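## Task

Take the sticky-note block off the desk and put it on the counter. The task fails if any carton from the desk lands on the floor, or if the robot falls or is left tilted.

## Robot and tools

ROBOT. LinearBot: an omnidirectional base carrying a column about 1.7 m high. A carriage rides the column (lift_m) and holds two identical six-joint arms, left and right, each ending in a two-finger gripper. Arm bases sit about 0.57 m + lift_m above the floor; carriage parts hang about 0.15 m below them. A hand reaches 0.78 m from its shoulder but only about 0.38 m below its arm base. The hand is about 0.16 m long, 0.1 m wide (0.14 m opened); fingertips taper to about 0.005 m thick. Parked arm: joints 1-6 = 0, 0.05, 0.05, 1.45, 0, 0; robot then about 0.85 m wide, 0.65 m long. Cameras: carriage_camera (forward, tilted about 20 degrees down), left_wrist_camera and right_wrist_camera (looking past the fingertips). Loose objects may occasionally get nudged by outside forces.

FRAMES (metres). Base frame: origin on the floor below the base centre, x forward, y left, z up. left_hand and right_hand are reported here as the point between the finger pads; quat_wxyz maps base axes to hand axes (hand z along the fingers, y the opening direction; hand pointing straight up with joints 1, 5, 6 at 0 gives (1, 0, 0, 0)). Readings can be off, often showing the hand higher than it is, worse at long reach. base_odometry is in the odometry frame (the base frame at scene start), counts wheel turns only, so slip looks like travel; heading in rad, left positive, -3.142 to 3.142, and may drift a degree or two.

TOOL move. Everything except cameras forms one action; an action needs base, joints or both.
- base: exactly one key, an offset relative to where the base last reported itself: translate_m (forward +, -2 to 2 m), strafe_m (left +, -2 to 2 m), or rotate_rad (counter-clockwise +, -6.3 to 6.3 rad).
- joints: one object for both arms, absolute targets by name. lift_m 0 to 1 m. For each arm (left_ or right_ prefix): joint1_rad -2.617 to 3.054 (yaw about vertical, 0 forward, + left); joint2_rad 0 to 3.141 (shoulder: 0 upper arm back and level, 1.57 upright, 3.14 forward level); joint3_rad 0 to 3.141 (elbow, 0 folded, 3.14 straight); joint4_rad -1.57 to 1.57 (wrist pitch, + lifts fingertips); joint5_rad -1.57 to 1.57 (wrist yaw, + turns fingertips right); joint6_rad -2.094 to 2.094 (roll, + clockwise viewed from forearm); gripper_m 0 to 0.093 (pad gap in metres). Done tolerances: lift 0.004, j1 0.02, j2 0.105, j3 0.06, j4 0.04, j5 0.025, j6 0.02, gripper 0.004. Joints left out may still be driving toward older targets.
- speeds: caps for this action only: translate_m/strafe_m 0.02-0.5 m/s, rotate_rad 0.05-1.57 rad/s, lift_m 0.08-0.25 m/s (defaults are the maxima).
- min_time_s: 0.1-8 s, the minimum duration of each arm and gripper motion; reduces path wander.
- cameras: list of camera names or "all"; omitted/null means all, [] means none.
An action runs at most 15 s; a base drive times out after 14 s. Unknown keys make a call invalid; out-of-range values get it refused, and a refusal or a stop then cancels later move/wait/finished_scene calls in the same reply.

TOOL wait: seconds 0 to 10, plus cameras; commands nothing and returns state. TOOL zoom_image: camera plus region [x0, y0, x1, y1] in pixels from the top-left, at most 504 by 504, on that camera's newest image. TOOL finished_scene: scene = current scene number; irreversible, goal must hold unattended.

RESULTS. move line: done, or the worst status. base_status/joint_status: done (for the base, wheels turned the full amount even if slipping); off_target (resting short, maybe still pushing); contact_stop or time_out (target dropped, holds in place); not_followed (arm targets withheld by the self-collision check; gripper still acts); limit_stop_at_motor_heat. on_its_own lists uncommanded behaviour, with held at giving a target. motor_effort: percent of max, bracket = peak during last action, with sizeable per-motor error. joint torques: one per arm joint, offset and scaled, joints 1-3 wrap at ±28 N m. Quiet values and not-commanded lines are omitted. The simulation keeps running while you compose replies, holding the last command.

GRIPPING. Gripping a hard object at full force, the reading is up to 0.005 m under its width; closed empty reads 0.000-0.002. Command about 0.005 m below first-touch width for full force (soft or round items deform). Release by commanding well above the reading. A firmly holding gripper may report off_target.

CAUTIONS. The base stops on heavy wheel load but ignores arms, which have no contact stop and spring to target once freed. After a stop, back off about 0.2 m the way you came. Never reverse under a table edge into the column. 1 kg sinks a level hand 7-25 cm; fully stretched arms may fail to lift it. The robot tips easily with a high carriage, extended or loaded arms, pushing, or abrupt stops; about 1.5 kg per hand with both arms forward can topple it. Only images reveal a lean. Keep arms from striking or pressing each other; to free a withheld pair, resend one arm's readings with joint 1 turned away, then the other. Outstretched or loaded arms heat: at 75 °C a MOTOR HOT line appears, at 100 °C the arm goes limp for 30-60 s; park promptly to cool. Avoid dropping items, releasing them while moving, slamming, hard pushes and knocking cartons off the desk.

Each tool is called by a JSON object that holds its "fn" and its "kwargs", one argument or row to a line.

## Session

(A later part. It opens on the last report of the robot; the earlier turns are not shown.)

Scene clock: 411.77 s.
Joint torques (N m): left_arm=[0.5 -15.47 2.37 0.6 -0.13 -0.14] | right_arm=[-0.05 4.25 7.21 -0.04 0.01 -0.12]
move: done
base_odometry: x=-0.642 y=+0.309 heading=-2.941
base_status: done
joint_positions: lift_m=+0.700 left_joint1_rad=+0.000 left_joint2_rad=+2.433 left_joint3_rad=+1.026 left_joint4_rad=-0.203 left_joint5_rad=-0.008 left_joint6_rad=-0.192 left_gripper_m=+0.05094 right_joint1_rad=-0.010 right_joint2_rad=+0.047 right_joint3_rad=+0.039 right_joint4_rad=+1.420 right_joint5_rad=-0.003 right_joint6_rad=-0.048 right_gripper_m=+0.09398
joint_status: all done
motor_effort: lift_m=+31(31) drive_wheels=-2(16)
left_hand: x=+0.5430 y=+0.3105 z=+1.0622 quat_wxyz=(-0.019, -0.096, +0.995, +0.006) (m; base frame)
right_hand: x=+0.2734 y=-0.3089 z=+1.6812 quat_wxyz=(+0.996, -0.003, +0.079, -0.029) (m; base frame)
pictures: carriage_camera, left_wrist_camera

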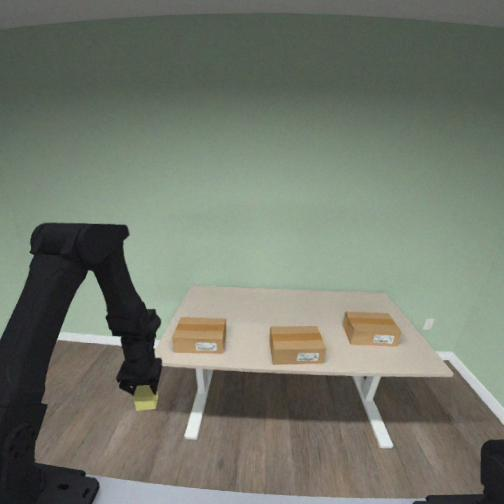

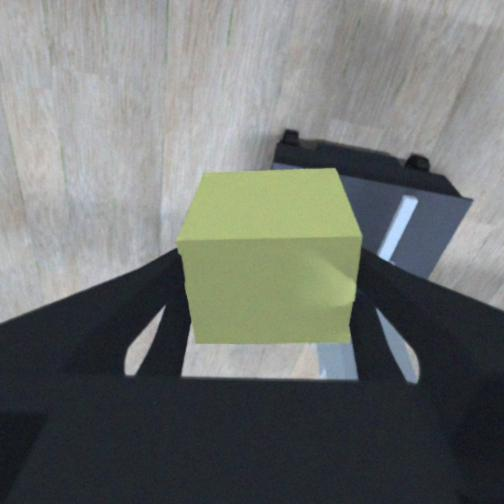

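{"fn": "move", "kwargs": {
  "base": {"rotate_rad": 2.941},
  "speeds": {"rotate_rad": 0.6},
  "cameras": []
}}

{"fn": "move", "kwargs": {
  "base": {"translate_m": 1.0},
  "speeds": {"translate_m": 0.3},
  "cameras": ["carriage_camera"]
}}

Scene clock: 423.43 s.
move: done
base_status: done
motor_effort: lift_m=+31(31) drive_wheels=+6(16)
pictures: none

Scene clock: 428.37 s.
Joint torques (N m): left_arm=[0.53 -15.36 2.37 0.52 -0.13 -0.14] | right_arm=[-0.12 4.25 7.2 -0.04 0 -0.11]
move: done
base_odometry: x=+0.358 y=+0.310 heading=+0.001
base_status: done
joint_positions: lift_m=+0.700 left_joint1_rad=+0.002 left_joint2_rad=+2.431 left_joint3_rad=+1.026 left_joint4_rad=-0.194 left_joint5_rad=-0.009 left_joint6_rad=-0.192 left_gripper_m=+0.05083 right_joint1_rad=-0.010 right_joint2_rad=+0.047 right_joint3_rad=+0.039 right_joint4_rad=+1.420 right_joint5_rad=-0.003 right_joint6_rad=-0.048 right_gripper_m=+0.09400
motor_effort: lift_m=+31(31) drive_wheels=-13(21)
left_hand: x=+0.5456 y=+0.3111 z=+1.0626 quat_wxyz=(-0.014, -0.097, +0.995, +0.006) (m; base frame)
right_hand: x=+0.2732 y=-0.3089 z=+1.6812 quat_wxyz=(+0.996, -0.003, +0.079, -0.029) (m; base frame)
pictures: carriage_camera

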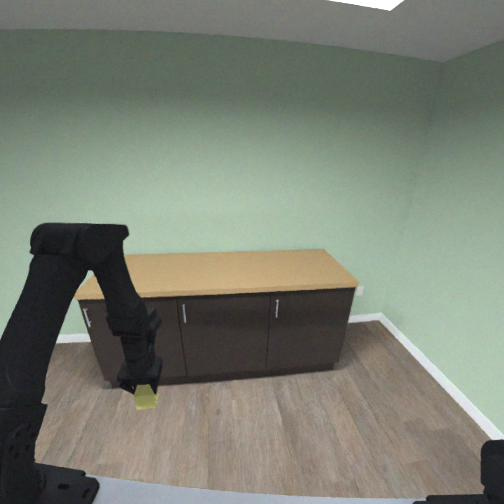

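{"fn": "move", "kwargs": {
  "base": {"rotate_rad": 0.09},
  "speeds": {"rotate_rad": 0.4},
  "cameras": []
}}

{"fn": "move", "kwargs": {
  "base": {"translate_m": 0.75},
  "speeds": {"translate_m": 0.25},
  "cameras": ["carriage_camera", "left_wrist_camera"]
}}

Scene clock: 441.17 s.
move: done
base_status: done
motor_effort: lift_m=+31(31) drive_wheels=-6(9)
pictures: none

Scene clock: 445.57 s.
Joint torques (N m): left_arm=[0.39 -15.35 2.39 0.5 -0.13 -0.14] | right_arm=[-0.1 4.21 7.17 -0.08 0 -0.11]
move: done
base_odometry: x=+1.105 y=+0.379 heading=+0.091
base_status: done
joint_positions: lift_m=+0.700 left_joint1_rad=+0.002 left_joint2_rad=+2.430 left_joint3_rad=+1.026 left_joint4_rad=-0.192 left_joint5_rad=-0.009 left_joint6_rad=-0.192 left_gripper_m=+0.05083 right_joint1_rad=-0.010 right_joint2_rad=+0.047 right_joint3_rad=+0.039 right_joint4_rad=+1.422 right_joint5_rad=-0.003 right_joint6_rad=-0.048 right_gripper_m=+0.09400
motor_effort: lift_m=+31(31) drive_wheels=-11(20)
left_hand: x=+0.5464 y=+0.3111 z=+1.0628 quat_wxyz=(-0.012, -0.097, +0.995, +0.006) (m; base frame)
right_hand: x=+0.2729 y=-0.3089 z=+1.6813 quat_wxyz=(+0.997, -0.003, +0.078, -0.029) (m; base frame)
pictures: carriage_camera, left_wrist_camera

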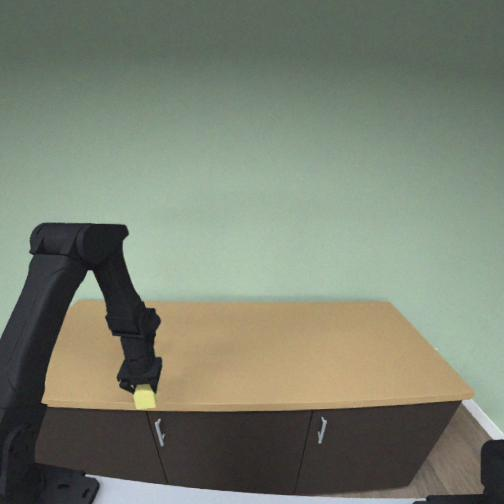

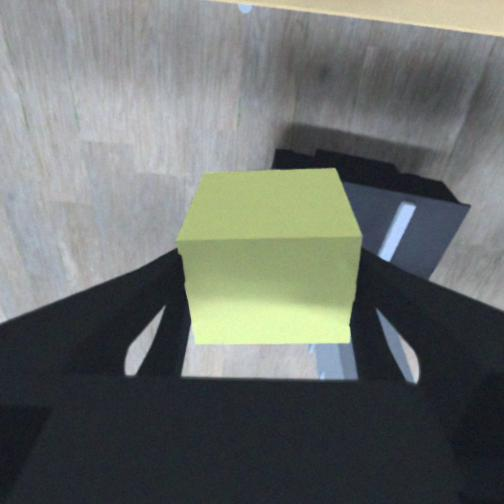

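{"fn": "move", "kwargs": {
  "base": {"translate_m": 0.17},
  "speeds": {"translate_m": 0.15},
  "joints": {"lift_m": 0.75},
  "cameras": []
}}

{"fn": "move", "kwargs": {
  "joints": {"left_joint2_rad": 2.91, "left_joint3_rad": 1.89, "left_joint4_rad": -0.53},
  "min_time_s": 2.5,
  "cameras": ["carriage_camera", "left_wrist_camera"]
}}

Scene clock: 456.80 s.
move: done
base_status: done
joint_status: all done
motor_effort: lift_m=+31(37) drive_wheels=-12(17)
pictures: none

Scene clock: 459.60 s.
Joint torques (N m): left_arm=[0.49 -14.76 7.25 0.47 -0.13 -0.14] | right_arm=[-0.09 4.29 7.19 -0.08 0 -0.12]
move: done
base_odometry: x=+1.274 y=+0.395 heading=+0.093
joint_positions: lift_m=+0.750 left_joint1_rad=+0.001 left_joint2_rad=+2.890 left_joint3_rad=+1.869 left_joint4_rad=-0.515 left_joint5_rad=-0.008 left_joint6_rad=-0.192 left_gripper_m=+0.05083 right_joint1_rad=-0.010 right_joint2_rad=+0.047 right_joint3_rad=+0.039 right_joint4_rad=+1.422 right_joint5_rad=-0.003 right_joint6_rad=-0.048 right_gripper_m=+0.09400
joint_status: all done
motor_effort: lift_m=+31(31) drive_wheels=-11(13)
left_hand: x=+0.6962 y=+0.3111 z=+1.0603 quat_wxyz=(+0.018, -0.097, +0.995, +0.003) (m; base frame)
right_hand: x=+0.2729 y=-0.3089 z=+1.7313 quat_wxyz=(+0.997, -0.003, +0.078, -0.029) (m; base frame)
pictures: carriage_camera, left_wrist_camera

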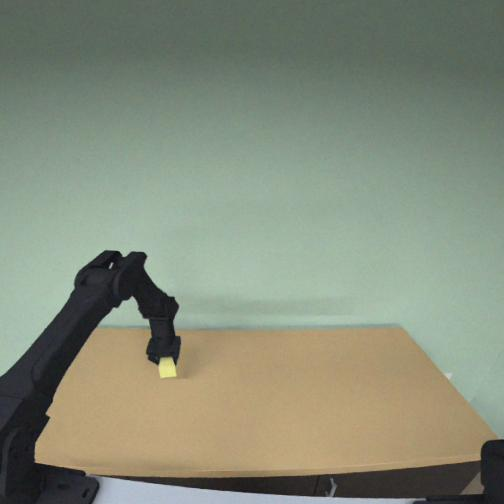

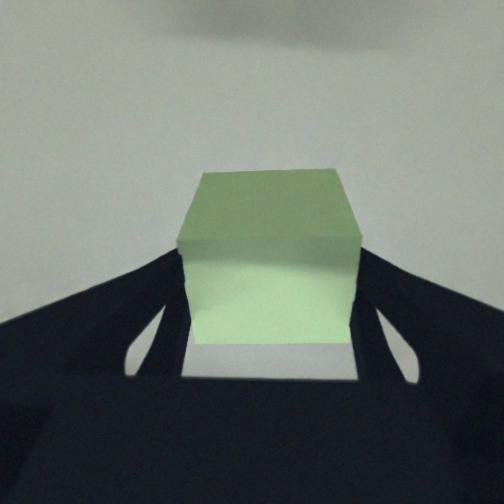

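{"fn": "move", "kwargs": {
  "joints": {"lift_m": 0.67},
  "speeds": {"lift_m": 0.1},
  "cameras": ["left_wrist_camera"]
}}

{"fn": "move", "kwargs": {
  "joints": {"lift_m": 0.65},
  "speeds": {"lift_m": 0.08},
  "cameras": ["left_wrist_camera", "carriage_camera"]
}}

Scene clock: 464.80 s.
move: done
joint_status: all done
motor_effort: lift_m=+28(29) drive_wheels=+7(13)
pictures: left_wrist_camera

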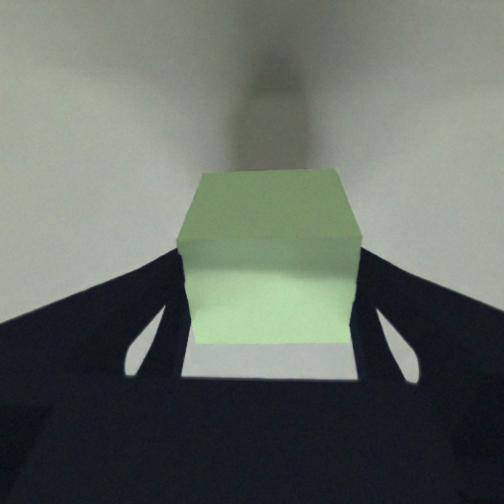

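Scene clock: 465.40 s.
Joint torques (N m): left_arm=[0.62 -15.91 6.43 0.51 -0.14 -0.15] | right_arm=[-0.08 4.25 7.2 -0.07 0 -0.11]
move: done
base_odometry: x=+1.274 y=+0.395 heading=+0.093
joint_positions: lift_m=+0.650 left_joint1_rad=+0.001 left_joint2_rad=+2.903 left_joint3_rad=+1.877 left_joint4_rad=-0.525 left_joint5_rad=-0.008 left_joint6_rad=-0.192 left_gripper_m=+0.05083 right_joint1_rad=-0.010 right_joint2_rad=+0.047 right_joint3_rad=+0.039 right_joint4_rad=+1.422 right_joint5_rad=-0.003 right_joint6_rad=-0.048 right_gripper_m=+0.09400
joint_status: all done
motor_effort: lift_m=+28(29) drive_wheels=-10(12)
left_hand: x=+0.6923 y=+0.3111 z=+0.9561 quat_wxyz=(+0.010, -0.097, +0.995, +0.003) (m; base frame)
right_hand: x=+0.2729 y=-0.3089 z=+1.6315 quat_wxyz=(+0.997, -0.003, +0.078, -0.029) (m; base frame)
pictures: carriage_camera, left_wrist_camera

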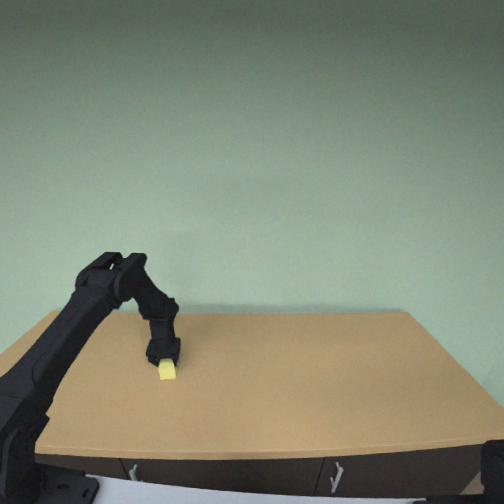

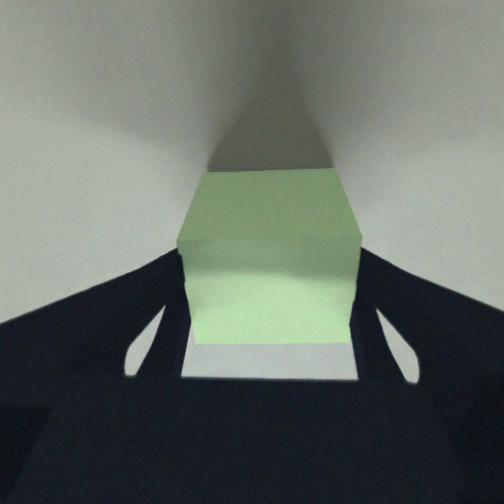

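{"fn": "move", "kwargs": {
  "joints": {"lift_m": 0.642},
  "speeds": {"lift_m": 0.08},
  "cameras": ["left_wrist_camera"]
}}

Scene clock: 470.30 s.
Joint torques (N m): left_arm=[0.53 -15.51 5.46 0.76 -0.16 -0.15] | right_arm=[-0.08 4.26 7.24 -0.08 0.01 -0.12]
move: done
base_odometry: x=+1.274 y=+0.395 heading=+0.093
joint_positions: lift_m=+0.642 left_joint1_rad=+0.001 left_joint2_rad=+2.898 left_joint3_rad=+1.886 left_joint4_rad=-0.539 left_joint5_rad=-0.008 left_joint6_rad=-0.192 left_gripper_m=+0.05083 right_joint1_rad=-0.010 right_joint2_rad=+0.047 right_joint3_rad=+0.039 right_joint4_rad=+1.422 right_joint5_rad=-0.003 right_joint6_rad=-0.048 right_gripper_m=+0.09400
joint_status: all done
motor_effort: lift_m=+25(26) drive_wheels=+7(12)
left_hand: x=+0.6946 y=+0.3111 z=+0.9523 quat_wxyz=(+0.010, -0.097, +0.995, +0.003) (m; base frame)
right_hand: x=+0.2729 y=-0.3089 z=+1.6238 quat_wxyz=(+0.997, -0.003, +0.078, -0.029) (m; base frame)
pictures: left_wrist_camera

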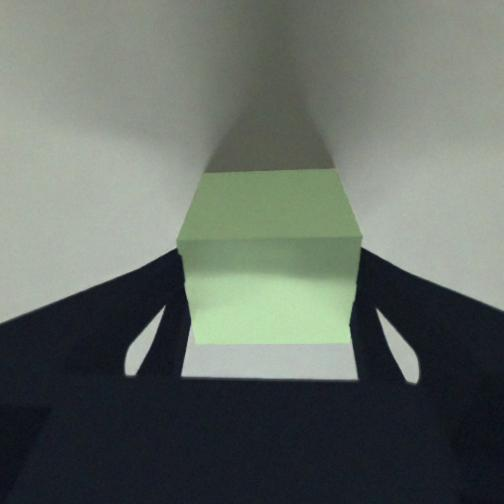

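{"fn": "move", "kwargs": {
  "joints": {"left_gripper_m": 0.056},
  "min_time_s": 1,
  "cameras": ["left_wrist_camera"]
}}

{"fn": "move", "kwargs": {
  "joints": {"left_gripper_m": 0.09},
  "min_time_s": 1.0,
  "cameras": ["left_wrist_camera"]
}}

{"fn": "move", "kwargs": {
  "joints": {"lift_m": 0.75},
  "speeds": {"lift_m": 0.1},
  "cameras": ["left_wrist_camera", "carriage_camera"]
}}

Scene clock: 477.83 s.
move: done
joint_status: all done
motor_effort: lift_m=+25(26) drive_wheels=+9(10)
pictures: left_wrist_camera

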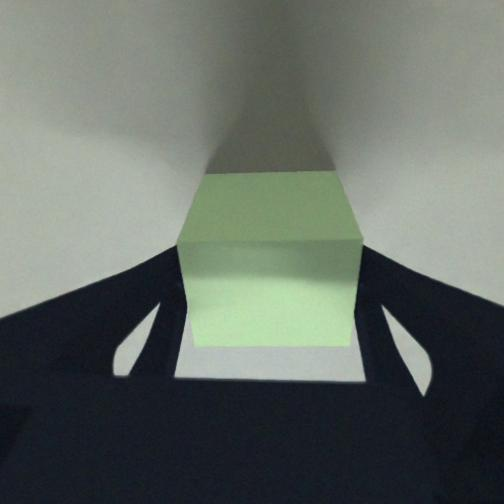

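Scene clock: 479.10 s.
move: done
joint_status: all done
motor_effort: lift_m=+25(26) drive_wheels=+7(9)
pictures: left_wrist_camera

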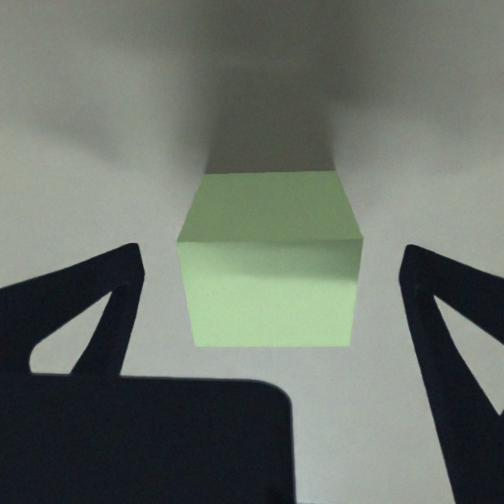

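Scene clock: 480.57 s.
Joint torques (N m): left_arm=[0.53 -15.82 5.49 0.7 -0.12 -0.13] | right_arm=[-0.09 4.26 7.2 -0.05 0 -0.11]
move: done
base_odometry: x=+1.274 y=+0.395 heading=+0.093
joint_positions: lift_m=+0.750 left_joint1_rad=+0.001 left_joint2_rad=+2.901 left_joint3_rad=+1.886 left_joint4_rad=-0.531 left_joint5_rad=-0.008 left_joint6_rad=-0.192 left_gripper_m=+0.08992 right_joint1_rad=-0.010 right_joint2_rad=+0.047 right_joint3_rad=+0.039 right_joint4_rad=+1.422 right_joint5_rad=-0.003 right_joint6_rad=-0.048 right_gripper_m=+0.09400
joint_status: all done
motor_effort: lift_m=+31(38) drive_wheels=+7(12)
left_hand: x=+0.6954 y=+0.3111 z=+1.0584 quat_wxyz=(+0.013, -0.097, +0.995, +0.003) (m; base frame)
right_hand: x=+0.2729 y=-0.3089 z=+1.7313 quat_wxyz=(+0.997, -0.003, +0.078, -0.029) (m; base frame)
pictures: carriage_camera, left_wrist_camera

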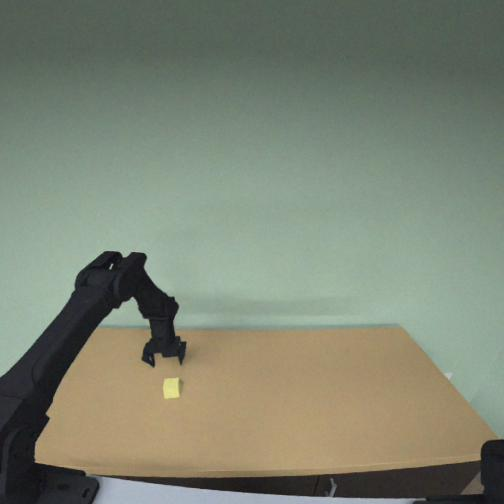

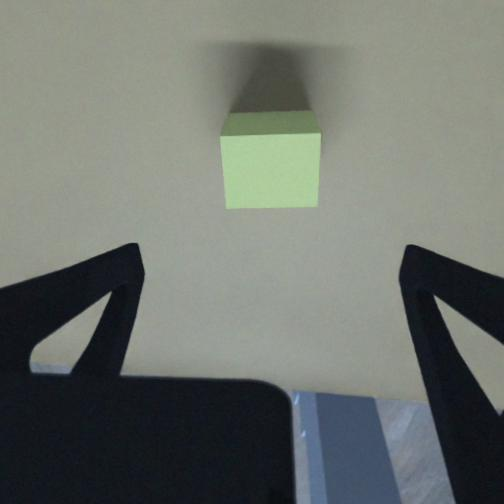

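{"fn": "finished_scene", "kwargs": {
  "scene": 1
}}

The scene is finished: the task was done.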